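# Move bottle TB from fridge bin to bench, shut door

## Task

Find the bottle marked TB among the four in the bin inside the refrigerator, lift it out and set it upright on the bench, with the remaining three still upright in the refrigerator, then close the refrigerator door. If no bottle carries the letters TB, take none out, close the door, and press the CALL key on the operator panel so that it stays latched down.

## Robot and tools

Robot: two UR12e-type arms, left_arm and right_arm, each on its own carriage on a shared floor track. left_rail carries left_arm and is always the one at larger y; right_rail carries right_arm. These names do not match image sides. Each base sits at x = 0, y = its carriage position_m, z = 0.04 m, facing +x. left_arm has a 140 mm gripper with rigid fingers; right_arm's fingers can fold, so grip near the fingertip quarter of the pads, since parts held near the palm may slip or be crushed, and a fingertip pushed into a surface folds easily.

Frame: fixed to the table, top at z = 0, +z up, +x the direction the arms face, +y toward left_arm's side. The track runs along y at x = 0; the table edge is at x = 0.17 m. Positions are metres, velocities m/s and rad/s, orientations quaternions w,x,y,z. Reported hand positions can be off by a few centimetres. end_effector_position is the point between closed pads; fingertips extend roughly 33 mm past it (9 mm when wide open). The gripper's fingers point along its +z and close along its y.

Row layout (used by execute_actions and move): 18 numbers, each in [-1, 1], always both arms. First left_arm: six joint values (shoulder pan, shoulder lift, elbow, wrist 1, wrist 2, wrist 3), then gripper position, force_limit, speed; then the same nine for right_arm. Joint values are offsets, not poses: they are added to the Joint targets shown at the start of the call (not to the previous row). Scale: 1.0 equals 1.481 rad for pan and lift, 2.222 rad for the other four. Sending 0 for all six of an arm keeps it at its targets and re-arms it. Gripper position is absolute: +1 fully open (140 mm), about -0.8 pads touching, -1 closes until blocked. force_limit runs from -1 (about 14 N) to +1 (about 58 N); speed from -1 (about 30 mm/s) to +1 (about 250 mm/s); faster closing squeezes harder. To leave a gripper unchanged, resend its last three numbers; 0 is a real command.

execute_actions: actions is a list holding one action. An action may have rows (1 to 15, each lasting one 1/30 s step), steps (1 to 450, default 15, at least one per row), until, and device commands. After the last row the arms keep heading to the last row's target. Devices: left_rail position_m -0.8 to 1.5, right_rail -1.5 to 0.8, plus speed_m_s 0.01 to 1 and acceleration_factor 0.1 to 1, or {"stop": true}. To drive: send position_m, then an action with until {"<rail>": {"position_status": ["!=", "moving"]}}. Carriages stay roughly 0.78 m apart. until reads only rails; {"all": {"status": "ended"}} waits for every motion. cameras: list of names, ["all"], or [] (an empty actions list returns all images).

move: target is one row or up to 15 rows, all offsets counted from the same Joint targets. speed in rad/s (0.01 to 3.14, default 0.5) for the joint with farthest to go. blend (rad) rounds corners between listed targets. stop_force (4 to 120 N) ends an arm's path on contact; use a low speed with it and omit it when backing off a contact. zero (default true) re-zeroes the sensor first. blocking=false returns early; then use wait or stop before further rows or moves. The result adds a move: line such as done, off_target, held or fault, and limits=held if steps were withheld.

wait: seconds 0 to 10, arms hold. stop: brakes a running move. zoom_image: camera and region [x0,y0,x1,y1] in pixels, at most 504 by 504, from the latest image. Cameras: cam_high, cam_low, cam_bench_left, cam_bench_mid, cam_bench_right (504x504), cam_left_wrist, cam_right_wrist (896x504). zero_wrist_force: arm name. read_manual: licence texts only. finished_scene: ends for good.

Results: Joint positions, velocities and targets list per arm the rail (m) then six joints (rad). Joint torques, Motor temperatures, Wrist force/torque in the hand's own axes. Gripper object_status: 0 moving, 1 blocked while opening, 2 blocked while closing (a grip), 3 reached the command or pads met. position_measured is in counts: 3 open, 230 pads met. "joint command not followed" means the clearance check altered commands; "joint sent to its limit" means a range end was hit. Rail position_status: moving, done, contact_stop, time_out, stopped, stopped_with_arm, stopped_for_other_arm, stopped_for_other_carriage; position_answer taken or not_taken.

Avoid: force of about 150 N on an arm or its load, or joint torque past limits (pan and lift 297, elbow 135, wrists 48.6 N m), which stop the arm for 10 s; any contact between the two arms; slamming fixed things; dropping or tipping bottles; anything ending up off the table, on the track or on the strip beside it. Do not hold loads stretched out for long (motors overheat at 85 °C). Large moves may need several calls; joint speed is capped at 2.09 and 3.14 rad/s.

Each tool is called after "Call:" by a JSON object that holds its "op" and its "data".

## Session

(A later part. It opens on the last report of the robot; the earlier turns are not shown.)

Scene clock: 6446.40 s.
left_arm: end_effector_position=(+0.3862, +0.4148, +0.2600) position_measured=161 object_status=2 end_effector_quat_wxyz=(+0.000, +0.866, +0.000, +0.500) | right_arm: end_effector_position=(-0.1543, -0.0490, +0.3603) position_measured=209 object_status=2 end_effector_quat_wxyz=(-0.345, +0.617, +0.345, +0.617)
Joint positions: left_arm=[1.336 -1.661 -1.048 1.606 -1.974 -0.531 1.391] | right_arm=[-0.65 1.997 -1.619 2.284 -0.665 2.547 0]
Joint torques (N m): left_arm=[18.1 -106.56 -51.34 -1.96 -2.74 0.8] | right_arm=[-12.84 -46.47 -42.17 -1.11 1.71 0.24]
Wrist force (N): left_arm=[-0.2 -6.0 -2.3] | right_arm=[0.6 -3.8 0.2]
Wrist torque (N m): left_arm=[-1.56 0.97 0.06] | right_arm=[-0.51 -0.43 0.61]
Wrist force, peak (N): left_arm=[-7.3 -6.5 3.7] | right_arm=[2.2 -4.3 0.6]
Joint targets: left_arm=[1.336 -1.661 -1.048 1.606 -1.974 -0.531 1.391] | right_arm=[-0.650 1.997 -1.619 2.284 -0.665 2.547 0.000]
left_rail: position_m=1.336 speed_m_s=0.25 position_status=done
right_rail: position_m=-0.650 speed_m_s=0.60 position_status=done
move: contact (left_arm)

Call:
{"op": "execute_actions", "data": {"actions": [{"rows": [[0,0,0,0,0,0,-0.08,0,-1,0,0,0,0,0,0,-0.98,-0.3,-1]], "steps": 40}], "cameras": ["cam_left_wrist"]}}

Scene clock: 6459.63 s.
left_arm: end_effector_position=(+0.3862, +0.4148, +0.2600) position_measured=139 object_status=3 end_effector_quat_wxyz=(+0.000, +0.866, +0.000, +0.500) | right_arm: end_effector_position=(-0.1543, -0.0490, +0.3603) position_measured=209 object_status=2 end_effector_quat_wxyz=(-0.345, +0.617, +0.345, +0.617)
Joint positions: left_arm=[1.336 -1.661 -1.048 1.606 -1.974 -0.531 1.391] | right_arm=[-0.65 1.997 -1.619 2.284 -0.665 2.547 0]
Joint torques (N m): left_arm=[21.32 -109.96 -51.72 -4.88 3.47 -2.06] | right_arm=[-12.46 -44.94 -41.98 -1.18 2.12 0.32]
Wrist force (N): left_arm=[-4.2 -6.5 1.4] | right_arm=[1.3 -4.0 0.3]
Wrist torque (N m): left_arm=[-1.72 1.11 -0.06] | right_arm=[-0.52 -0.42 0.61]
Wrist force, peak (N): left_arm=[-4.1 -6.4 2.0] | right_arm=[1.3 -4.4 0.1]
Joint targets: left_arm=[1.336 -1.661 -1.048 1.606 -1.974 -0.531 1.391] | right_arm=[-0.650 1.997 -1.619 2.284 -0.665 2.547 0.000]
left_rail: position_m=1.336 speed_m_s=0.25 position_status=done
right_rail: position_m=-0.650 speed_m_s=0.60 position_status=done
Images, in order (width x height): cam_left_wrist 896x504.

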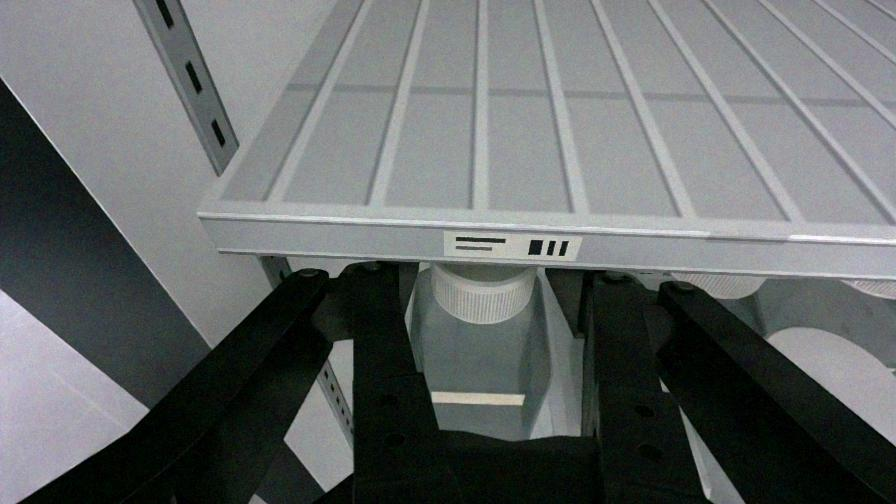

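Call:
{"op": "move", "data": {"target": [[-0.031052,-0.007972,-0.001881,0.041482,-0.003974,-0.039850,-0.08,0,-1,0,0,0,0,0,0,-0.98,-0.3,-1],[-0.083945,-0.026560,-0.018548,0.125547,-0.014147,-0.104377,-0.08,0,-1,0,0,0,0,0,0,-0.98,-0.3,-1],[-0.145059,-0.052578,-0.068272,0.249509,-0.030679,-0.172359,-0.08,0,-1,0,0,0,0,0,0,-0.98,-0.3,-1]], "speed": [0.08,0.2,0.3], "blend": [0.02,0.05,0], "cameras": ["cam_left_wrist"]}}

Scene clock: 6611.70 s.
left_arm: end_effector_position=(+0.1873, +0.4148, +0.3636) position_measured=139 object_status=3 end_effector_quat_wxyz=(+0.000, +0.866, +0.000, +0.500) | right_arm: end_effector_position=(-0.1543, -0.0490, +0.3603) position_measured=209 object_status=2 end_effector_quat_wxyz=(-0.345, +0.617, +0.345, +0.617)
Joint positions: left_arm=[1.336 -1.876 -1.126 1.454 -1.42 -0.599 1.008] | right_arm=[-0.65 1.997 -1.619 2.284 -0.665 2.547 0]
Joint torques (N m): left_arm=[-18.26 -112.47 -57.97 -1.18 -2.31 -2.34] | right_arm=[-11.19 -45.86 -42.22 -1.13 2.51 0.26]
Wrist force (N): left_arm=[-3.4 -5.5 1.1] | right_arm=[1.3 -3.6 0.1]
Wrist torque (N m): left_arm=[-1.54 0.98 0.26] | right_arm=[-0.43 -0.41 0.61]
Wrist force, peak (N): left_arm=[-3.9 -6.7 1.8] | right_arm=[1.2 -4.6 0.0]
Joint targets: left_arm=[1.336 -1.876 -1.126 1.454 -1.419 -0.599 1.008] | right_arm=[-0.650 1.997 -1.619 2.284 -0.665 2.547 0.000]
left_rail: position_m=1.336 speed_m_s=0.25 position_status=done
right_rail: position_m=-0.650 speed_m_s=0.60 position_status=done
move: done
Images, in order (width x height): cam_left_wrist 896x504.

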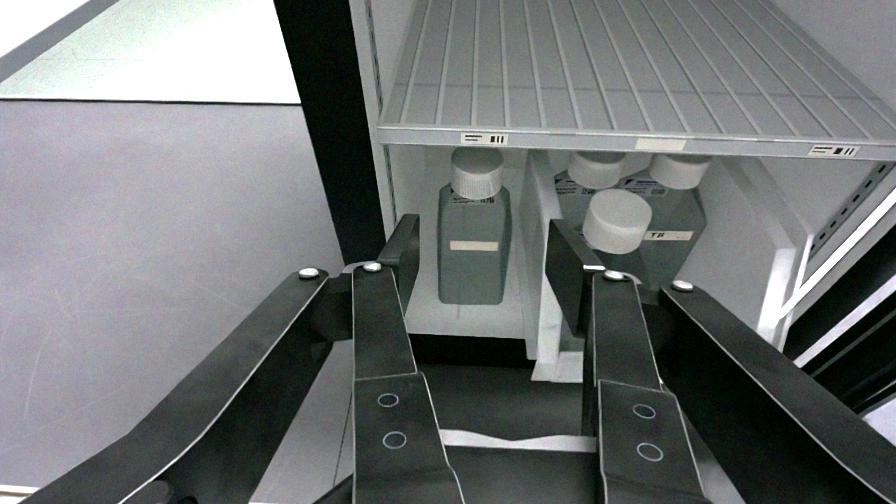

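Call:
{"op": "execute_actions", "data": {"actions": [{"left_rail": {"position_m": 1.1463, "speed_m_s": 0.35, "acceleration_factor": 0.4}, "steps": 120, "until": {"left_rail": {"position_status": ["!=", "moving"]}}}]}}

Call:
{"op": "move", "data": {"target": [0.034780,0.069329,0.051023,-0.041566,0.076675,-0.038895,-0.08,0,-1,0,0,0,0,0,0,-0.98,-0.3,-1], "speed": 0.3, "cameras": ["cam_left_wrist"]}}

Scene clock: 6619.53 s.
left_arm: end_effector_position=(+0.1872, +0.2251, +0.3637) position_measured=139 object_status=3 end_effector_quat_wxyz=(+0.000, +0.866, +0.000, +0.500) | right_arm: end_effector_position=(-0.1543, -0.0490, +0.3603) position_measured=209 object_status=2 end_effector_quat_wxyz=(-0.345, +0.617, +0.345, +0.617)
Joint positions: left_arm=[1.146 -1.876 -1.126 1.454 -1.419 -0.599 1.008] | right_arm=[-0.65 1.997 -1.619 2.284 -0.665 2.547 0]
Joint torques (N m): left_arm=[-11.51 -83.84 -49.97 -2.98 0.22 -2.13] | right_arm=[-11.72 -46.34 -41.97 -1.28 2.64 0.41]
Wrist force (N): left_arm=[-3.3 -5.7 1.0] | right_arm=[1.3 -4.2 0.2]
Wrist torque (N m): left_arm=[-1.57 0.97 0.26] | right_arm=[-0.57 -0.41 0.61]
Wrist force, peak (N): left_arm=[-2.9 -7.5 1.4] | right_arm=[1.3 -4.4 0.1]
Joint targets: left_arm=[1.146 -1.876 -1.126 1.454 -1.419 -0.599 1.008] | right_arm=[-0.650 1.997 -1.619 2.284 -0.665 2.547 0.000]
Tool commands: left_gripper/position=-0.08 left_gripper/force_limit=+0.0 left_gripper/speed=-1.0 right_gripper/position=-0.98 right_gripper/force_limit=-0.3 right_gripper/speed=-1.0
left_rail: position_m=1.146 speed_m_s=0.35 position_status=done
right_rail: position_m=-0.650 speed_m_s=0.60 position_status=done

Scene clock: 6620.70 s.
left_arm: end_effector_position=(+0.2608, +0.2251, +0.2633) position_measured=139 object_status=3 end_effector_quat_wxyz=(+0.000, +0.819, +0.000, +0.573) | right_arm: end_effector_position=(-0.1543, -0.0490, +0.3603) position_measured=209 object_status=2 end_effector_quat_wxyz=(-0.345, +0.617, +0.345, +0.617)
Joint positions: left_arm=[1.146 -1.825 -1.023 1.567 -1.511 -0.429 0.922] | right_arm=[-0.65 1.997 -1.619 2.284 -0.665 2.547 0]
Joint torques (N m): left_arm=[22 -78.89 -32.56 -4.86 6.82 -2.25] | right_arm=[-11.47 -46.1 -42.8 -0.94 2.66 0.08]
Wrist force (N): left_arm=[-3.6 -5.7 0.6] | right_arm=[1.3 -3.6 -0.1]
Wrist torque (N m): left_arm=[-1.63 1.02 0.29] | right_arm=[-0.44 -0.42 0.61]
Wrist force, peak (N): left_arm=[-5.3 -5.7 2.9] | right_arm=[1.3 -4.3 0.0]
Joint targets: left_arm=[1.146 -1.825 -1.023 1.568 -1.512 -0.429 0.922] | right_arm=[-0.650 1.997 -1.619 2.284 -0.665 2.547 0.000]
left_rail: position_m=1.146 speed_m_s=0.35 position_status=done
right_rail: position_m=-0.650 speed_m_s=0.60 position_status=done
move: done
Images, in order (width x height): cam_left_wrist 896x504.

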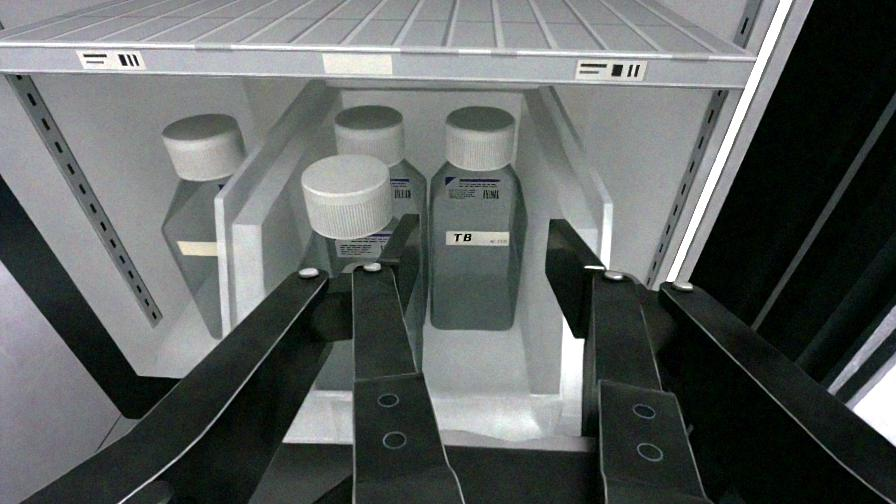

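Call:
{"op": "move", "data": {"target": [[0.051171,-0.003176,0.014860,-0.080461,0.017317,0.073842,-0.08,0,-1,0,0,0,0,0,0,-0.98,-0.3,-1],[0.102822,0.005487,0.024419,-0.177342,0.029580,0.161491,-0.08,0,-1,0,0,0,0,0,0,-0.98,-0.3,-1]], "speed": [0.14,0.12], "blend": [0.04,0], "stop_force": 9, "cameras": ["cam_left_wrist"]}}

Scene clock: 6770.83 s.
left_arm: end_effector_position=(+0.4013, +0.2253, +0.2665) position_measured=139 object_status=3 end_effector_quat_wxyz=(+0.000, +0.819, +0.000, +0.574) | right_arm: end_effector_position=(-0.1543, -0.0490, +0.3603) position_measured=209 object_status=2 end_effector_quat_wxyz=(-0.345, +0.617, +0.345, +0.617)
Joint positions: left_arm=[1.146 -1.672 -1.015 1.622 -1.906 -0.363 1.281] | right_arm=[-0.65 1.997 -1.619 2.284 -0.665 2.547 0]
Joint torques (N m): left_arm=[22.3 -77.92 -30.42 -6.65 6.9 1.65] | right_arm=[-11.95 -45.64 -43.23 -1.15 2.63 0.11]
Wrist force (N): left_arm=[-3.3 -5.5 1.3] | right_arm=[1.1 -4.3 -0.1]
Wrist torque (N m): left_arm=[-1.57 0.95 -0.01] | right_arm=[-0.58 -0.37 0.61]
Wrist force, peak (N): left_arm=[-3.9 -6.5 1.4] | right_arm=[1.3 -4.6 0.0]
Joint targets: left_arm=[1.146 -1.672 -1.015 1.622 -1.906 -0.363 1.281] | right_arm=[-0.650 1.997 -1.619 2.284 -0.665 2.547 0.000]
left_rail: position_m=1.146 speed_m_s=0.35 position_status=done
right_rail: position_m=-0.650 speed_m_s=0.60 position_status=done
move: done
Images, in order (width x height): cam_left_wrist 896x504.

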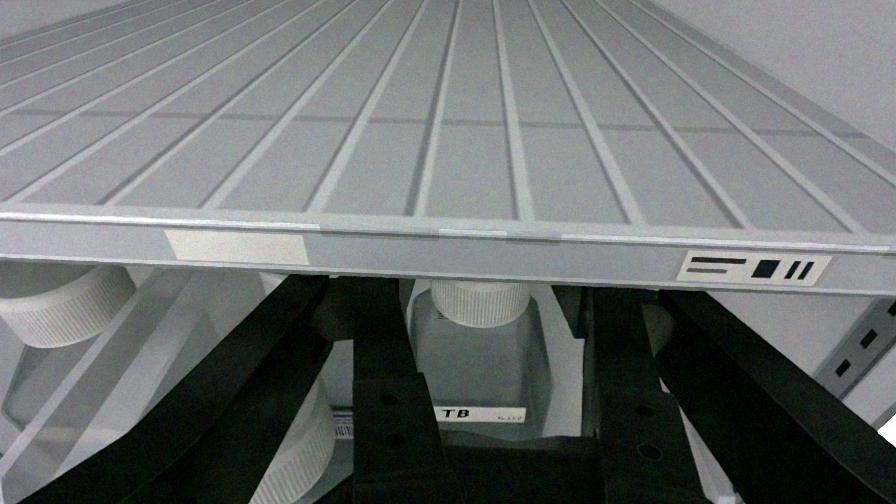

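Call:
{"op": "move", "data": {"target": [0.007396,0.003716,0.001324,-0.016405,0.001256,0.013477,-0.08,0,-1,0,0,0,0,0,0,-0.98,-0.3,-1], "speed": 0.04, "stop_force": 8, "cameras": ["cam_left_wrist"]}}

Scene clock: 6792.10 s.
left_arm: end_effector_position=(+0.4113, +0.2253, +0.2640) position_measured=139 object_status=3 end_effector_quat_wxyz=(+0.000, +0.819, +0.000, +0.574) | right_arm: end_effector_position=(-0.1543, -0.0490, +0.3603) position_measured=209 object_status=2 end_effector_quat_wxyz=(-0.345, +0.617, +0.345, +0.617)
Joint positions: left_arm=[1.146 -1.661 -1.01 1.625 -1.942 -0.36 1.311] | right_arm=[-0.65 1.997 -1.619 2.284 -0.665 2.547 0]
Joint torques (N m): left_arm=[22.33 -81.48 -31.35 -6.05 7.78 1.95] | right_arm=[-10.73 -45.82 -43.37 -1.25 2.84 0.09]
Wrist force (N): left_arm=[-3.6 -6.0 1.4] | right_arm=[0.9 -3.9 -0.1]
Wrist torque (N m): left_arm=[-1.66 1.02 -0.02] | right_arm=[-0.50 -0.33 0.61]
Wrist force, peak (N): left_arm=[-4.0 -6.6 0.8] | right_arm=[1.5 -4.5 -0.2]
Joint targets: left_arm=[1.146 -1.661 -1.010 1.625 -1.942 -0.360 1.311] | right_arm=[-0.650 1.997 -1.619 2.284 -0.665 2.547 0.000]
left_rail: position_m=1.146 speed_m_s=0.35 position_status=done
right_rail: position_m=-0.650 speed_m_s=0.60 position_status=done
move: done
Images, in order (width x height): cam_left_wrist 896x504.

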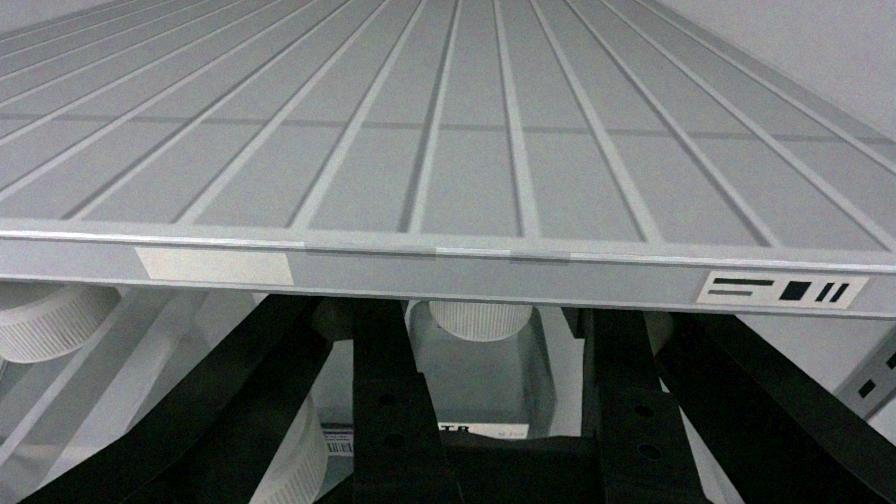

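Call:
{"op": "execute_actions", "data": {"actions": [{"rows": [[0,0,0,0,0,0,-1,0.5,-1,0,0,0,0,0,0,-0.98,-0.3,-1]], "steps": 60}], "cameras": ["cam_left_wrist"]}}

Scene clock: 6807.53 s.
left_arm: end_effector_position=(+0.4113, +0.2253, +0.2640) position_measured=161 object_status=2 end_effector_quat_wxyz=(+0.000, +0.819, +0.000, +0.574) | right_arm: end_effector_position=(-0.1543, -0.0490, +0.3603) position_measured=209 object_status=2 end_effector_quat_wxyz=(-0.345, +0.617, +0.345, +0.617)
Joint positions: left_arm=[1.146 -1.661 -1.01 1.625 -1.942 -0.36 1.311] | right_arm=[-0.65 1.997 -1.619 2.284 -0.665 2.547 0]
Joint torques (N m): left_arm=[20.69 -81.17 -31.96 -5.58 3.25 1.15] | right_arm=[-11.34 -45.42 -43.24 -1.16 2.72 0.22]
Wrist force (N): left_arm=[0.0 -7.5 -1.8] | right_arm=[1.1 -3.6 0.0]
Wrist torque (N m): left_arm=[-1.59 1.08 0.03] | right_arm=[-0.53 -0.53 0.61]
Wrist force, peak (N): left_arm=[0.2 -8.2 -1.5] | right_arm=[1.8 -4.3 0.0]
Joint targets: left_arm=[1.146 -1.661 -1.010 1.625 -1.942 -0.360 1.311] | right_arm=[-0.650 1.997 -1.619 2.284 -0.665 2.547 0.000]
left_rail: position_m=1.146 speed_m_s=0.35 position_status=done
right_rail: position_m=-0.650 speed_m_s=0.60 position_status=done
Images, in order (width x height): cam_left_wrist 896x504.

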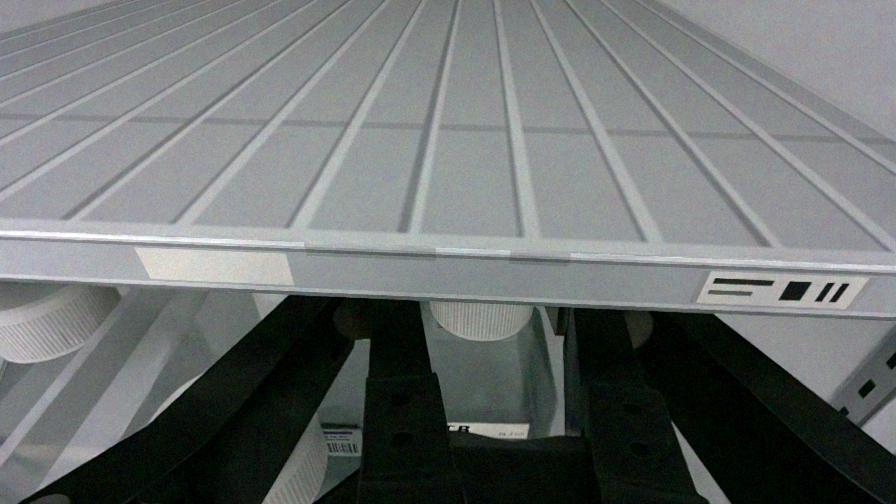

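Call:
{"op": "move", "data": {"target": [0,-0.002539,-0.000982,0.002675,0,0,-1,0.5,-1,0,0,0,0,0,0,-0.98,-0.3,-1], "speed": 0.008, "stop_force": 12}}

Call:
{"op": "execute_actions", "data": {"actions": [{"left_rail": {"position_m": 1.1448, "speed_m_s": 0.1, "acceleration_factor": 0.2}, "steps": 60, "until": {"left_rail": {"position_status": ["!=", "moving"]}}}], "cameras": ["cam_left_wrist"]}}

speed must be a number from 0.01 to 3.14 (rad/s); nothing of the call was run

not run: a call was refused earlier in this reply.

Call:
{"op": "move", "data": {"target": [0,-0.002539,-0.000982,0.002675,0,0,-1,0.5,-1,0,0,0,0,0,0,-0.98,-0.3,-1], "speed": 0.01, "stop_force": 12}}

Call:
{"op": "execute_actions", "data": {"actions": [{"left_rail": {"position_m": 1.1448, "speed_m_s": 0.1, "acceleration_factor": 0.2}, "steps": 60, "until": {"left_rail": {"position_status": ["!=", "moving"]}}}], "cameras": ["cam_left_wrist"]}}

Scene clock: 6989.90 s.
left_arm: end_effector_position=(+0.4113, +0.2252, +0.2680) position_measured=161 object_status=2 end_effector_quat_wxyz=(+0.000, +0.819, +0.000, +0.574) | right_arm: end_effector_position=(-0.1543, -0.0490, +0.3603) position_measured=209 object_status=2 end_effector_quat_wxyz=(-0.345, +0.617, +0.345, +0.617)
Joint positions: left_arm=[1.146 -1.661 -1.013 1.623 -1.936 -0.36 1.311] | right_arm=[-0.65 1.997 -1.619 2.284 -0.665 2.547 0]
Joint torques (N m): left_arm=[11.88 -119.43 -55.04 -2.3 3.74 1.23] | right_arm=[-11.48 -45.53 -42.57 -1.07 2.68 0.42]
Wrist force (N): left_arm=[-6.9 -6.1 2.8] | right_arm=[1.8 -3.8 0.1]
Wrist torque (N m): left_arm=[-1.70 0.96 -0.02] | right_arm=[-0.47 -0.39 0.60]
Wrist force, peak (N): left_arm=[-7.7 -5.7 2.4] | right_arm=[2.0 -4.4 0.0]
Joint targets: left_arm=[1.146 -1.661 -1.013 1.623 -1.936 -0.360 1.311] | right_arm=[-0.650 1.997 -1.619 2.284 -0.665 2.547 0.000]
left_rail: position_m=1.146 speed_m_s=0.35 position_status=done
right_rail: position_m=-0.650 speed_m_s=0.60 position_status=done
move: done

Scene clock: 6990.30 s.
left_arm: end_effector_position=(+0.4113, +0.2238, +0.2680) position_measured=161 object_status=2 end_effector_quat_wxyz=(+0.000, +0.819, +0.000, +0.574) | right_arm: end_effector_position=(-0.1543, -0.0490, +0.3603) position_measured=209 object_status=2 end_effector_quat_wxyz=(-0.345, +0.617, +0.345, +0.617)
Joint positions: left_arm=[1.145 -1.661 -1.013 1.623 -1.936 -0.36 1.311] | right_arm=[-0.65 1.997 -1.619 2.284 -0.665 2.547 0]
Joint torques (N m): left_arm=[17.38 -113.48 -53.52 -2.66 5.21 1.23] | right_arm=[-10.64 -45.13 -43.26 -0.92 2.63 0.19]
Wrist force (N): left_arm=[-7.0 -6.0 3.0] | right_arm=[2.0 -4.2 0.1]
Wrist torque (N m): left_arm=[-1.68 0.97 -0.02] | right_arm=[-0.56 -0.44 0.61]
Wrist force, peak (N): left_arm=[-7.7 -6.4 2.4] | right_arm=[1.7 -4.4 -0.4]
Joint targets: left_arm=[1.145 -1.661 -1.013 1.623 -1.936 -0.360 1.311] | right_arm=[-0.650 1.997 -1.619 2.284 -0.665 2.547 0.000]
Tool commands: left_gripper/position=-1.0 left_gripper/force_limit=+0.5 left_gripper/speed=-1.0 right_gripper/position=-0.98 right_gripper/force_limit=-0.3 right_gripper/speed=-1.0
left_rail: position_m=1.145 speed_m_s=0.10 position_status=done
right_rail: position_m=-0.650 speed_m_s=0.60 position_status=done
Images, in order (width x height): cam_left_wrist 896x504.

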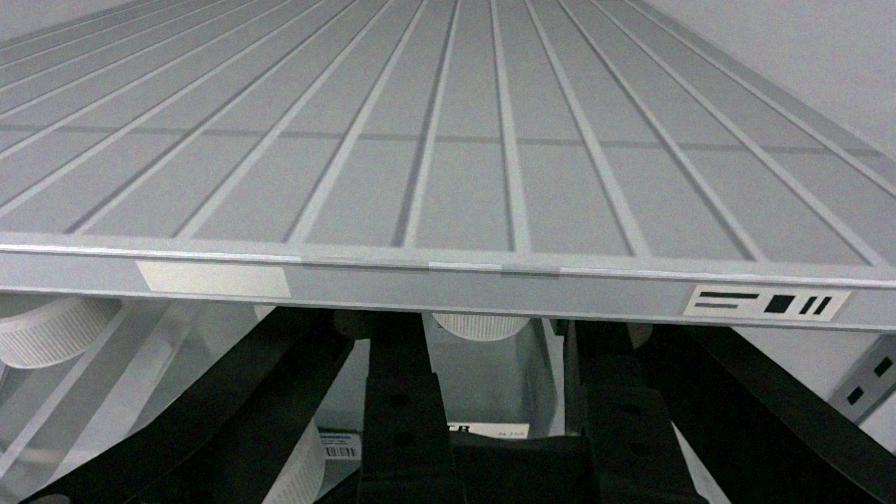

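Call:
{"op": "move", "data": {"target": [[-0.030313,-0.007571,-0.004186,0.059511,-0.005974,-0.053853,-1,0.5,-1,0,0,0,0,0,0,-0.98,-0.3,-1],[-0.060885,-0.011325,-0.011009,0.115377,-0.014056,-0.104009,-1,0.5,-1,0,0,0,0,0,0,-0.98,-0.3,-1]], "speed": [0.09,0.09], "blend": [0.03,0], "stop_force": 9, "cameras": ["cam_left_wrist"]}}

Scene clock: 7007.60 s.
left_arm: end_effector_position=(+0.3288, +0.2237, +0.2688) position_measured=161 object_status=2 end_effector_quat_wxyz=(+0.000, +0.819, +0.000, +0.574) | right_arm: end_effector_position=(-0.1543, -0.0490, +0.3603) position_measured=209 object_status=2 end_effector_quat_wxyz=(-0.345, +0.617, +0.345, +0.617)
Joint positions: left_arm=[1.145 -1.752 -1.03 1.598 -1.68 -0.391 1.079] | right_arm=[-0.65 1.997 -1.619 2.284 -0.665 2.547 0]
Joint torques (N m): left_arm=[-14.8 -119.3 -55.68 -1.66 -0.34 -2.49] | right_arm=[-11.73 -45.15 -42.44 -0.93 1.81 0.22]
Wrist force (N): left_arm=[-7.1 -5.6 2.5] | right_arm=[1.7 -4.0 -0.1]
Wrist torque (N m): left_arm=[-1.58 1.00 0.30] | right_arm=[-0.52 -0.39 0.61]
Wrist force, peak (N): left_arm=[-7.7 -5.9 3.4] | right_arm=[1.7 -4.6 0.4]
Joint targets: left_arm=[1.145 -1.752 -1.030 1.598 -1.680 -0.391 1.079] | right_arm=[-0.650 1.997 -1.619 2.284 -0.665 2.547 0.000]
left_rail: position_m=1.145 speed_m_s=0.10 position_status=done
right_rail: position_m=-0.650 speed_m_s=0.60 position_status=done
move: done
Images, in order (width x height): cam_left_wrist 896x504.

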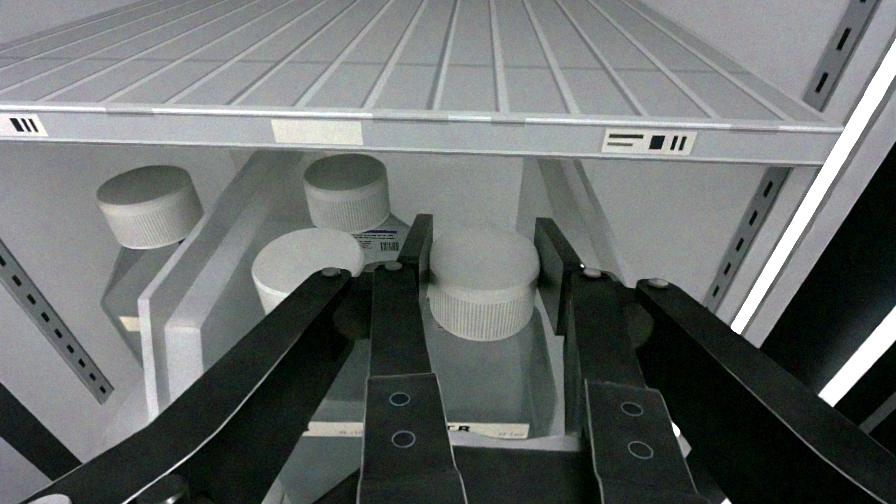

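Call:
{"op": "move", "data": {"target": [[-0.010937,0.000251,-0.009544,0.059147,0.016589,-0.048676,-1,0.5,-1,0,0,0,0,0,0,-0.98,-0.3,-1],[-0.021578,0.003217,-0.022945,0.130536,0.030964,-0.107145,-1,0.5,-1,0,0,0,0,0,0,-0.98,-0.3,-1],[-0.033499,0.005316,-0.038481,0.198034,0.036576,-0.159656,-1,0.5,-1,0,0,0,0,0,0,-0.98,-0.3,-1],[-0.044728,-0.003320,-0.050992,0.231591,0.031009,-0.175744,-1,0.5,-1,0,0,0,0,0,0,-0.98,-0.3,-1],[-0.047706,-0.024363,-0.057113,0.219834,0.019163,-0.146064,-1,0.5,-1,0,0,0,0,0,0,-0.98,-0.3,-1],[-0.098936,-0.034473,-0.072470,0.214549,-0.037127,-0.130918,-1,0.5,-1,0,0,0,0,0,0,-0.98,-0.3,-1]], "speed": [0.12,0.13,0.13,0.1,0.08,0.15], "blend": [0.04,0.04,0.03,0.02,0.015,0], "stop_force": 12, "cameras": ["cam_left_wrist"]}}

Scene clock: 7054.57 s.
left_arm: end_effector_position=(+0.1913, +0.2237, +0.3663) position_measured=161 object_status=2 end_effector_quat_wxyz=(+0.000, +0.819, +0.000, +0.574) | right_arm: end_effector_position=(-0.1543, -0.0490, +0.3603) position_measured=209 object_status=2 end_effector_quat_wxyz=(-0.345, +0.617, +0.345, +0.617)
Joint positions: left_arm=[1.145 -1.898 -1.081 1.437 -1.203 -0.474 0.789] | right_arm=[-0.65 1.997 -1.619 2.284 -0.665 2.547 0]
Joint torques (N m): left_arm=[-15.69 -114.31 -58.8 -4.34 -0.83 1.68] | right_arm=[-10.55 -45.07 -41.64 -0.64 1.04 0.52]
Wrist force (N): left_arm=[-6.4 -5.5 1.7] | right_arm=[2.0 -4.3 0.0]
Wrist torque (N m): left_arm=[-1.54 0.81 -0.06] | right_arm=[-0.59 -0.44 0.61]
Wrist force, peak (N): left_arm=[-7.4 -6.3 2.4] | right_arm=[1.8 -4.7 -0.3]
Joint targets: left_arm=[1.145 -1.898 -1.081 1.437 -1.203 -0.474 0.789] | right_arm=[-0.650 1.997 -1.619 2.284 -0.665 2.547 0.000]
left_rail: position_m=1.145 speed_m_s=0.10 position_status=done
right_rail: position_m=-0.650 speed_m_s=0.60 position_status=done
move: done
Images, in order (width x height): cam_left_wrist 896x504.

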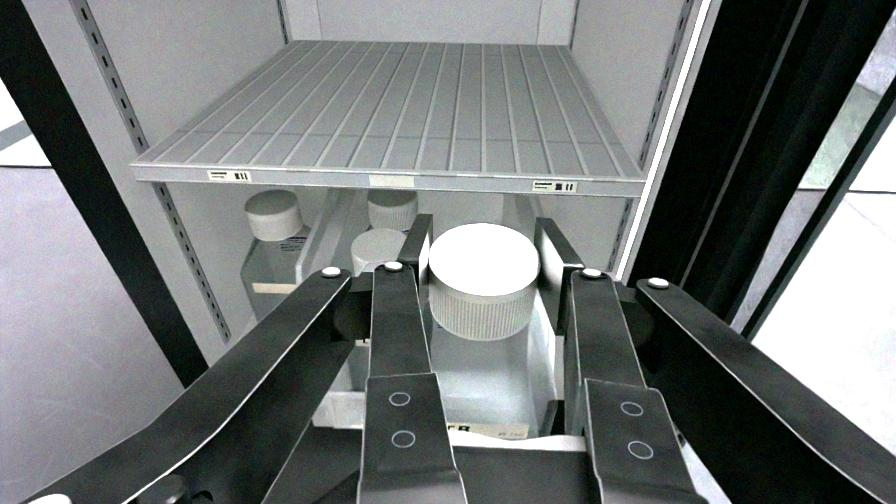

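Call:
{"op": "execute_actions", "data": {"actions": [{"left_rail": {"position_m": 1.5, "speed_m_s": 0.35, "acceleration_factor": 0.3}, "steps": 150, "until": {"left_rail": {"position_status": ["!=", "moving"]}}}], "cameras": ["cam_bench_left", "cam_high"]}}

Scene clock: 7097.43 s.
left_arm: end_effector_position=(+0.1912, +0.5789, +0.3663) position_measured=161 object_status=2 end_effector_quat_wxyz=(+0.000, +0.819, +0.000, +0.574) | right_arm: end_effector_position=(-0.1543, -0.0490, +0.3603) position_measured=209 object_status=2 end_effector_quat_wxyz=(-0.345, +0.617, +0.345, +0.617)
Joint positions: left_arm=[1.5 -1.898 -1.081 1.437 -1.203 -0.474 0.789] | right_arm=[-0.65 1.997 -1.619 2.284 -0.665 2.547 0]
Joint torques (N m): left_arm=[-15.53 -105.26 -48.28 -2.8 -0.06 1.73] | right_arm=[-9.83 -45.55 -41.29 -0.45 0.19 0.42]
Wrist force (N): left_arm=[-6.9 -5.9 2.1] | right_arm=[1.5 -4.2 -0.2]
Wrist torque (N m): left_arm=[-1.62 0.95 -0.05] | right_arm=[-0.55 -0.34 0.61]
Wrist force, peak (N): left_arm=[-7.0 -7.3 2.5] | right_arm=[2.1 -4.5 0.1]
Joint targets: left_arm=[1.500 -1.898 -1.081 1.437 -1.203 -0.474 0.789] | right_arm=[-0.650 1.997 -1.619 2.284 -0.665 2.547 0.000]
Tool commands: left_gripper/position=-1.0 left_gripper/force_limit=+0.5 left_gripper/speed=-1.0 right_gripper/position=-0.98 right_gripper/force_limit=-0.3 right_gripper/speed=-1.0
left_rail: position_m=1.500 speed_m_s=0.35 position_status=done
right_rail: position_m=-0.650 speed_m_s=0.60 position_status=done
Images, in order (width x height): cam_high 504x504, cam_bench_left 504x504.

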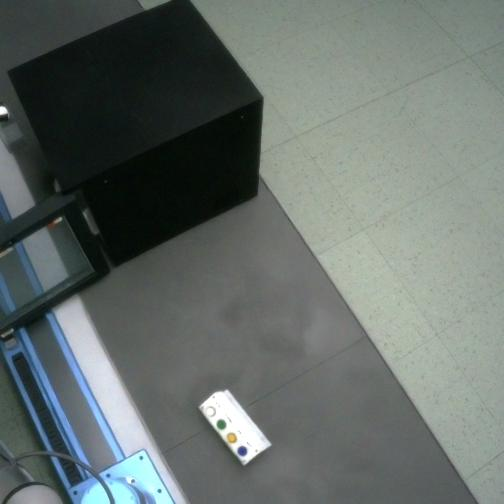

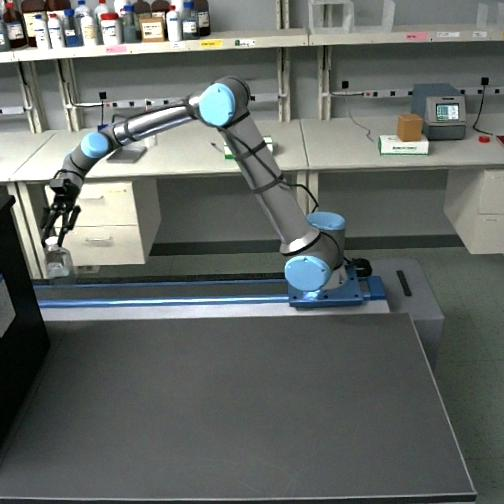

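Call:
{"op": "move", "data": {"target": [[0.126666,-0.123248,0.199686,-0.278669,0.044541,0.176225,-1,0.5,-1,0,0,0,0,0,0,-0.98,-0.3,-1],[0.126666,-0.023346,0.232797,-0.378367,0.044541,0.176225,-1,0.5,-1,0,0,0,0,0,0,-0.98,-0.3,-1]], "speed": [0.3,0.12], "blend": [0.05,0], "stop_force": 15, "cameras": ["cam_bench_left", "cam_left_wrist"]}}

Scene clock: 7121.13 s.
left_arm: end_effector_position=(+0.3863, +0.7201, +0.1865) position_measured=161 object_status=2 end_effector_quat_wxyz=(+0.000, +0.819, +0.000, +0.574) | right_arm: end_effector_position=(-0.1543, -0.0490, +0.3603) position_measured=209 object_status=2 end_effector_quat_wxyz=(-0.345, +0.617, +0.345, +0.617)
Joint positions: left_arm=[1.5 -1.71 -1.116 1.954 -2.044 -0.375 1.18] | right_arm=[-0.65 1.997 -1.619 2.284 -0.665 2.547 0]
Joint torques (N m): left_arm=[17.23 -67.78 -24.32 -6.51 8.24 1.97] | right_arm=[-10.65 -45.23 -41.29 -0.4 -0.43 0.52]
Wrist force (N): left_arm=[-6.7 -5.9 2.6] | right_arm=[1.5 -3.9 0.1]
Wrist torque (N m): left_arm=[-1.69 0.94 -0.08] | right_arm=[-0.49 -0.34 0.61]
Wrist force, peak (N): left_arm=[-7.8 -6.0 3.1] | right_arm=[1.8 -4.5 0.2]
Joint targets: left_arm=[1.500 -1.710 -1.116 1.954 -2.044 -0.375 1.180] | right_arm=[-0.650 1.997 -1.619 2.284 -0.665 2.547 0.000]
left_rail: position_m=1.500 speed_m_s=0.35 position_status=done
right_rail: position_m=-0.650 speed_m_s=0.60 position_status=done
move: done
Images, in order (width x height): cam_bench_left 504x504, cam_left_wrist 896x504.

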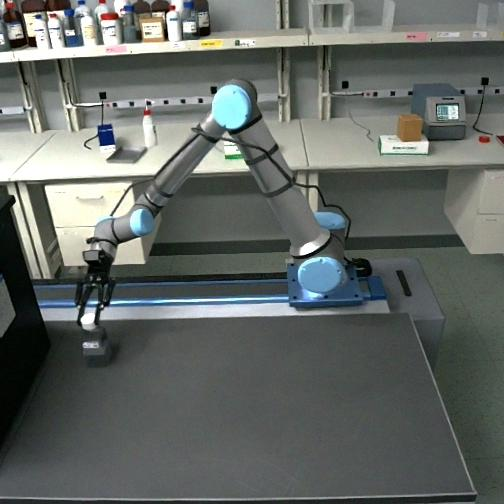

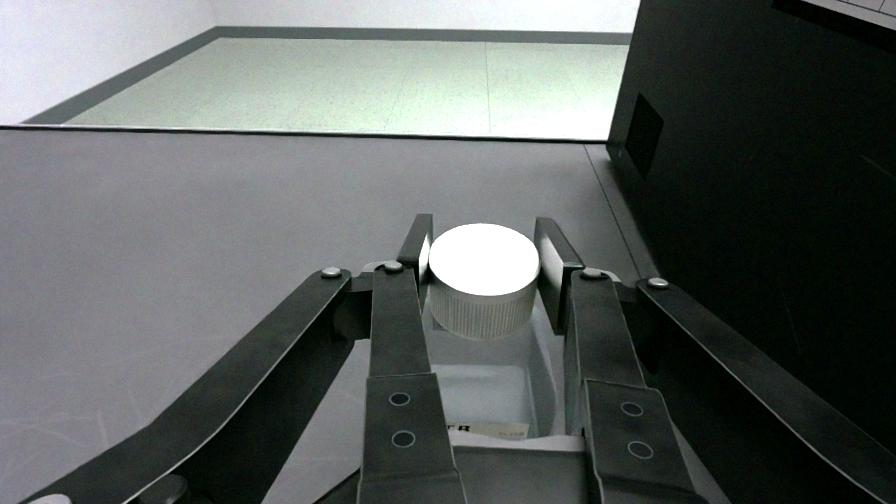

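Call:
{"op": "move", "data": {"target": [0,0.013425,0.002451,-0.011399,0,0,-1,0.5,-1,0,0,0,0,0,0,-0.98,-0.3,-1], "speed": 0.013, "stop_force": 6}}

Scene clock: 7128.00 s.
left_arm: end_effector_position=(+0.3863, +0.7200, +0.1806) position_measured=161 object_status=2 end_effector_quat_wxyz=(+0.000, +0.819, +0.000, +0.574) | right_arm: end_effector_position=(-0.1543, -0.0490, +0.3603) position_measured=209 object_status=2 end_effector_quat_wxyz=(-0.345, +0.617, +0.345, +0.617)
Joint positions: left_arm=[1.5 -1.71 -1.108 1.957 -2.054 -0.375 1.18] | right_arm=[-0.65 1.997 -1.619 2.284 -0.665 2.547 0]
Joint torques (N m): left_arm=[20.32 -98.27 -40.65 -1.88 -1.46 1.78] | right_arm=[-10.44 -45.09 -41.46 -0.26 -0.8 0.66]
Wrist force (N): left_arm=[-0.9 -7.0 -1.7] | right_arm=[1.7 -4.0 0.2]
Wrist torque (N m): left_arm=[-1.65 0.75 -0.06] | right_arm=[-0.51 -0.37 0.61]
Wrist force, peak (N): left_arm=[5.4 -9.2 -4.6] | right_arm=[1.9 -4.5 -0.3]
Joint targets: left_arm=[1.500 -1.710 -1.108 1.957 -2.054 -0.375 1.180] | right_arm=[-0.650 1.997 -1.619 2.284 -0.665 2.547 0.000]
left_rail: position_m=1.500 speed_m_s=0.35 position_status=done
right_rail: position_m=-0.650 speed_m_s=0.60 position_status=done
move: contact (left_arm); left_arm: the wrist 1 is farthest, 0.016 rad from its target

Call:
{"op": "execute_actions", "data": {"actions": [{"rows": [[0,0,0,0,0,0,-0.08,0,-1,0,0,0,0,0,0,-0.98,-0.3,-1]], "steps": 40}], "cameras": ["cam_left_wrist", "cam_bench_left"]}}

Scene clock: 7135.90 s.
left_arm: end_effector_position=(+0.3863, +0.7200, +0.1806) position_measured=139 object_status=3 end_effector_quat_wxyz=(+0.000, +0.819, +0.000, +0.574) | right_arm: end_effector_position=(-0.1543, -0.0490, +0.3603) position_measured=209 object_status=2 end_effector_quat_wxyz=(-0.345, +0.617, +0.345, +0.617)
Joint positions: left_arm=[1.5 -1.71 -1.108 1.957 -2.054 -0.375 1.18] | right_arm=[-0.65 1.997 -1.619 2.284 -0.665 2.547 0]
Joint torques (N m): left_arm=[20.9 -95.32 -45.03 -3.99 5.61 1.46] | right_arm=[-9.71 -45.37 -40.27 0.03 -1.45 0.67]
Wrist force (N): left_arm=[-2.9 -5.9 -0.1] | right_arm=[1.9 -4.1 -0.1]
Wrist torque (N m): left_arm=[-1.68 0.84 -0.08] | right_arm=[-0.54 -0.43 0.62]
Wrist force, peak (N): left_arm=[-1.8 -8.0 -1.5] | right_arm=[1.8 -4.7 -0.1]
Joint targets: left_arm=[1.500 -1.710 -1.108 1.957 -2.054 -0.375 1.180] | right_arm=[-0.650 1.997 -1.619 2.284 -0.665 2.547 0.000]
left_rail: position_m=1.500 speed_m_s=0.35 position_status=done
right_rail: position_m=-0.650 speed_m_s=0.60 position_status=done
Images, in order (width x height): cam_bench_left 504x504, cam_left_wrist 896x504.

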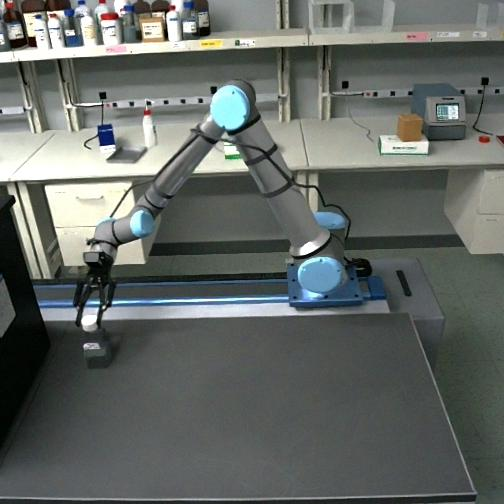

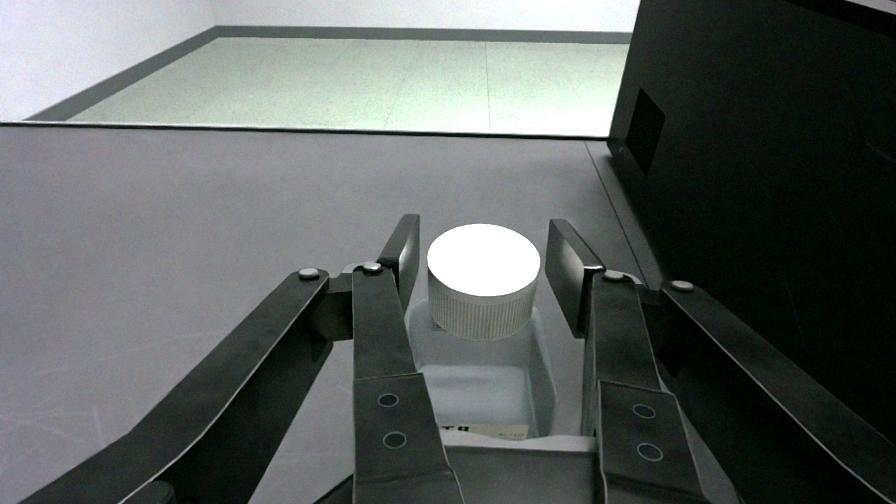

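Call:
{"op": "move", "data": {"target": [[-0.035078,-0.021974,-0.008171,0.075225,-0.009574,-0.056399,-0.08,0,-1,0,0,0,0,0,0,-0.98,-0.3,-1],[-0.078361,-0.040630,-0.022009,0.157873,-0.024552,-0.117928,-0.08,0,-1,0,0,0,0,0,0,-0.98,-0.3,-1],[-0.129352,0.095490,-0.130347,0.609136,0.019725,-0.531188,-0.08,0,-1,0,0,0,0,0,0,-0.98,-0.3,-1]], "speed": [0.12,0.2,0.6], "blend": [0.03,0.06,0], "cameras": ["cam_bench_left", "cam_left_wrist"]}}

Scene clock: 7291.50 s.
left_arm: end_effector_position=(+0.2500, +0.7010, +0.2366) position_measured=139 object_status=3 end_effector_quat_wxyz=(+0.000, +0.707, +0.000, +0.707) | right_arm: end_effector_position=(-0.1543, -0.0490, +0.3603) position_measured=209 object_status=2 end_effector_quat_wxyz=(-0.345, +0.617, +0.345, +0.617)
Joint positions: left_arm=[1.5 -1.902 -0.967 1.667 -0.701 -0.331 0] | right_arm=[-0.65 1.997 -1.619 2.284 -0.665 2.547 0]
Joint torques (N m): left_arm=[-17.88 -73.53 -44.81 2.85 4.36 -2.77] | right_arm=[-10.1 -45.38 -40.4 -0.33 -1.85 0.64]
Wrist force (N): left_arm=[-2.9 -5.9 0.4] | right_arm=[2.2 -4.1 0.1]
Wrist torque (N m): left_arm=[-1.71 0.94 0.31] | right_arm=[-0.53 -0.49 0.61]
Wrist force, peak (N): left_arm=[-2.6 -6.8 0.1] | right_arm=[1.5 -4.6 0.0]
Joint targets: left_arm=[1.500 -1.902 -0.966 1.667 -0.700 -0.331 0.000] | right_arm=[-0.650 1.997 -1.619 2.284 -0.665 2.547 0.000]
left_rail: position_m=1.500 speed_m_s=0.35 position_status=done
right_rail: position_m=-0.650 speed_m_s=0.60 position_status=done
move: done
Images, in order (width x height): cam_bench_left 504x504, cam_left_wrist 896x504.

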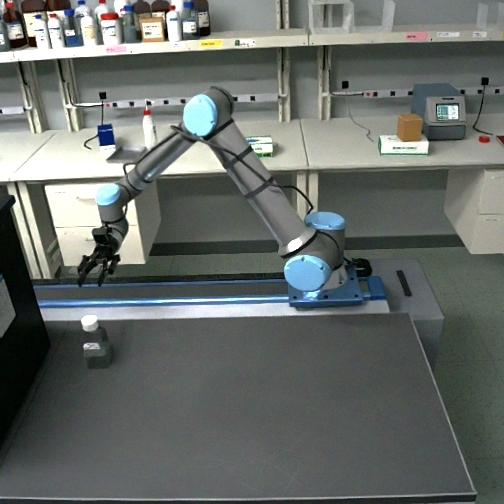

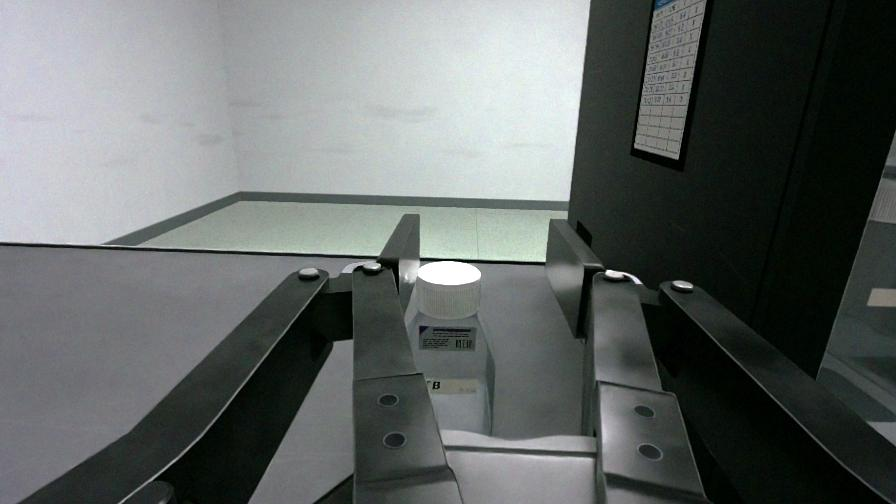

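Call:
{"op": "execute_actions", "data": {"actions": [{"left_rail": {"position_m": 1.151, "speed_m_s": 0.4, "acceleration_factor": 0.4}, "rows": [[0,0,0,0,0,0,-0.42,0,-1,0,0,0,0,0,0,-0.98,-0.3,-1]], "steps": 120, "until": {"left_rail": {"position_status": ["!=", "moving"]}}}], "cameras": ["cam_left_wrist"]}}

Scene clock: 7298.03 s.
left_arm: end_effector_position=(+0.2499, +0.3520, +0.2366) position_measured=182 object_status=3 end_effector_quat_wxyz=(+0.000, +0.707, +0.000, +0.707) | right_arm: end_effector_position=(-0.1543, -0.0490, +0.3603) position_measured=209 object_status=2 end_effector_quat_wxyz=(-0.345, +0.617, +0.345, +0.617)
Joint positions: left_arm=[1.151 -1.902 -0.966 1.667 -0.7 -0.331 0] | right_arm=[-0.65 1.997 -1.619 2.284 -0.665 2.547 0]
Joint torques (N m): left_arm=[-14.84 -82.19 -33.14 -0.43 2.35 -2.82] | right_arm=[-9.61 -45.74 -39.86 0.04 -1.94 0.72]
Wrist force (N): left_arm=[-2.9 -6.2 -0.2] | right_arm=[1.6 -3.7 0.1]
Wrist torque (N m): left_arm=[-1.77 0.92 0.31] | right_arm=[-0.46 -0.36 0.62]
Wrist force, peak (N): left_arm=[-2.7 -7.6 -0.4] | right_arm=[1.7 -4.5 0.0]
Joint targets: left_arm=[1.151 -1.902 -0.966 1.667 -0.700 -0.331 0.000] | right_arm=[-0.650 1.997 -1.619 2.284 -0.665 2.547 0.000]
left_rail: position_m=1.151 speed_m_s=0.40 position_status=done
right_rail: position_m=-0.650 speed_m_s=0.60 position_status=done
Images, in order (width x height): cam_left_wrist 896x504.

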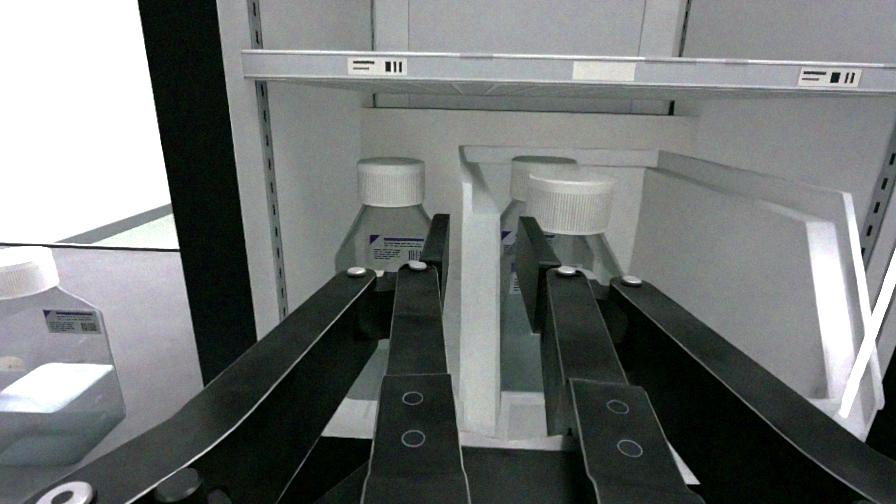

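Call:
{"op": "move", "data": {"target": [0.034532,-0.003151,0.003772,-0.001671,0.023016,0,-0.42,0,-1,0,0,0,0,0,0,-0.98,-0.3,-1], "speed": 0.05, "stop_force": 6, "cameras": ["cam_left_wrist"]}}

Scene clock: 7360.83 s.
left_arm: end_effector_position=(+0.2920, +0.3520, +0.2366) position_measured=182 object_status=3 end_effector_quat_wxyz=(+0.000, +0.707, +0.000, +0.707) | right_arm: end_effector_position=(-0.1543, -0.0490, +0.3603) position_measured=209 object_status=2 end_effector_quat_wxyz=(-0.345, +0.617, +0.345, +0.617)
Joint positions: left_arm=[1.151 -1.851 -0.971 1.675 -0.704 -0.28 0] | right_arm=[-0.65 1.997 -1.619 2.284 -0.665 2.547 0]
Joint torques (N m): left_arm=[20.82 -108.88 -22.76 -1.33 4.23 -2.12] | right_arm=[-7.75 -46.5 -39.93 0.35 -2.05 0.87]
Wrist force (N): left_arm=[-3.0 -5.9 -0.1] | right_arm=[2.1 -4.1 -0.3]
Wrist torque (N m): left_arm=[-1.75 0.95 0.31] | right_arm=[-0.55 -0.47 0.61]
Wrist force, peak (N): left_arm=[-3.3 -6.4 0.3] | right_arm=[1.9 -4.5 -0.3]
Joint targets: left_arm=[1.151 -1.851 -0.971 1.675 -0.704 -0.280 0.000] | right_arm=[-0.650 1.997 -1.619 2.284 -0.665 2.547 0.000]
left_rail: position_m=1.151 speed_m_s=0.40 position_status=done
right_rail: position_m=-0.650 speed_m_s=0.60 position_status=done
move: done
Images, in order (width x height): cam_left_wrist 896x504.

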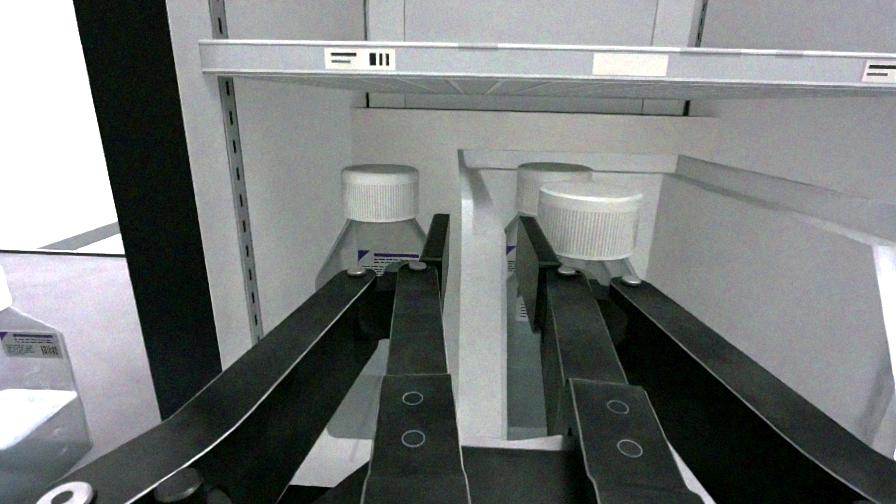

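Call:
{"op": "execute_actions", "data": {"actions": [{"rows": [[0,0,0,0,0,0,-1,1,-1,0,0,0,0,0,0,-0.98,-0.3,-1]], "steps": 60}], "cameras": ["cam_left_wrist"]}}

Scene clock: 7369.93 s.
left_arm: end_effector_position=(+0.2920, +0.3520, +0.2366) position_measured=204 object_status=2 end_effector_quat_wxyz=(+0.000, +0.707, +0.000, +0.707) | right_arm: end_effector_position=(-0.1543, -0.0490, +0.3603) position_measured=209 object_status=2 end_effector_quat_wxyz=(-0.345, +0.617, +0.345, +0.617)
Joint positions: left_arm=[1.151 -1.851 -0.971 1.675 -0.704 -0.28 0] | right_arm=[-0.65 1.997 -1.619 2.284 -0.665 2.547 0]
Joint torques (N m): left_arm=[18.86 -105.99 -31.13 1.81 -1.47 -1.27] | right_arm=[-10.59 -43.94 -39.83 0.38 -1.97 0.82]
Wrist force (N): left_arm=[-2.3 -5.1 -2.3] | right_arm=[1.6 -3.5 0.6]
Wrist torque (N m): left_arm=[-1.91 0.84 -0.31] | right_arm=[-0.52 -0.38 0.61]
Wrist force, peak (N): left_arm=[-2.4 -6.5 -2.4] | right_arm=[1.8 -4.5 0.0]
Joint targets: left_arm=[1.151 -1.851 -0.971 1.675 -0.704 -0.280 0.000] | right_arm=[-0.650 1.997 -1.619 2.284 -0.665 2.547 0.000]
left_rail: position_m=1.151 speed_m_s=0.40 position_status=done
right_rail: position_m=-0.650 speed_m_s=0.60 position_status=done
Images, in order (width x height): cam_left_wrist 896x504.

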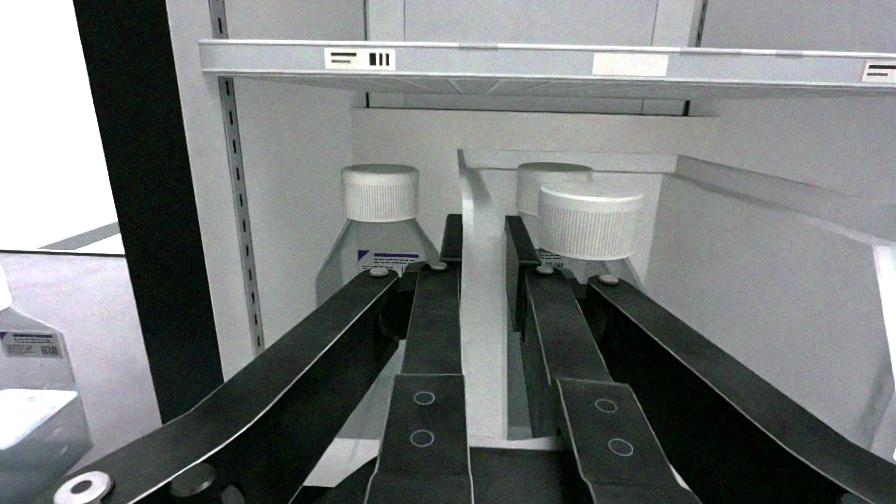

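Call:
{"op": "move", "data": {"target": [[0.017937,-0.000880,0.001053,-0.000466,0.011955,0,-1,1,-1,0,0,0,0,0,0,-0.98,-0.3,-1],[0.036013,-0.001260,0.001506,-0.000666,0.024004,0,-1,1,-1,0,0,0,0,0,0,-0.98,-0.3,-1],[0.054209,-0.001138,0.001362,-0.000603,0.036131,0,-1,1,-1,0,0,0,0,0,0,-0.98,-0.3,-1],[0.072492,-0.000520,0.000621,-0.000274,0.048317,0,-1,1,-1,0,0,0,0,0,0,-0.98,-0.3,-1]], "speed": [0.04,0.04,0.04,0.04], "blend": [0.008,0.008,0.008,0], "stop_force": 18, "cameras": ["cam_left_wrist"]}}

Scene clock: 7413.70 s.
left_arm: end_effector_position=(+0.3722, +0.3519, +0.2366) position_measured=204 object_status=2 end_effector_quat_wxyz=(+0.000, +0.707, +0.000, +0.707) | right_arm: end_effector_position=(-0.1543, -0.0490, +0.3603) position_measured=209 object_status=2 end_effector_quat_wxyz=(-0.345, +0.617, +0.345, +0.617)
Joint positions: left_arm=[1.151 -1.751 -0.972 1.677 -0.705 -0.18 0] | right_arm=[-0.65 1.997 -1.619 2.284 -0.665 2.547 0]
Joint torques (N m): left_arm=[-15.47 -102.72 -22.81 -1 -4.75 1.27] | right_arm=[-8.07 -43.14 -39.55 0.43 -0.77 0.84]
Wrist force (N): left_arm=[-2.4 -5.3 0.2] | right_arm=[2.6 -4.6 -0.7]
Wrist torque (N m): left_arm=[-2.46 0.99 0.05] | right_arm=[-0.49 -0.33 0.61]
Wrist force, peak (N): left_arm=[0.1 -17.0 -54.1] | right_arm=[3.1 -4.7 -0.5]
Joint targets: left_arm=[1.151 -1.751 -0.972 1.677 -0.705 -0.180 0.000] | right_arm=[-0.650 1.997 -1.619 2.284 -0.665 2.547 0.000]
left_rail: position_m=1.151 speed_m_s=0.40 position_status=done
right_rail: position_m=-0.650 speed_m_s=0.60 position_status=done
move: contact (left_arm); path passed 3 of 4 targets
Images, in order (width x height): cam_left_wrist 896x504.

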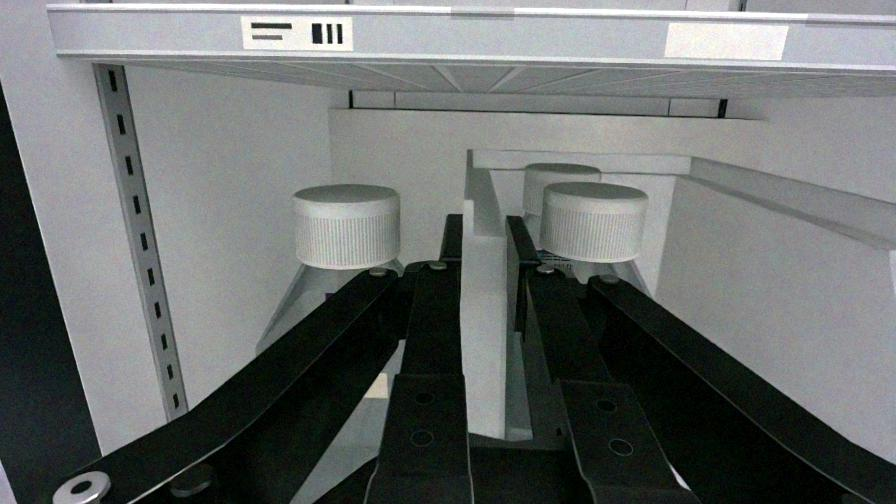

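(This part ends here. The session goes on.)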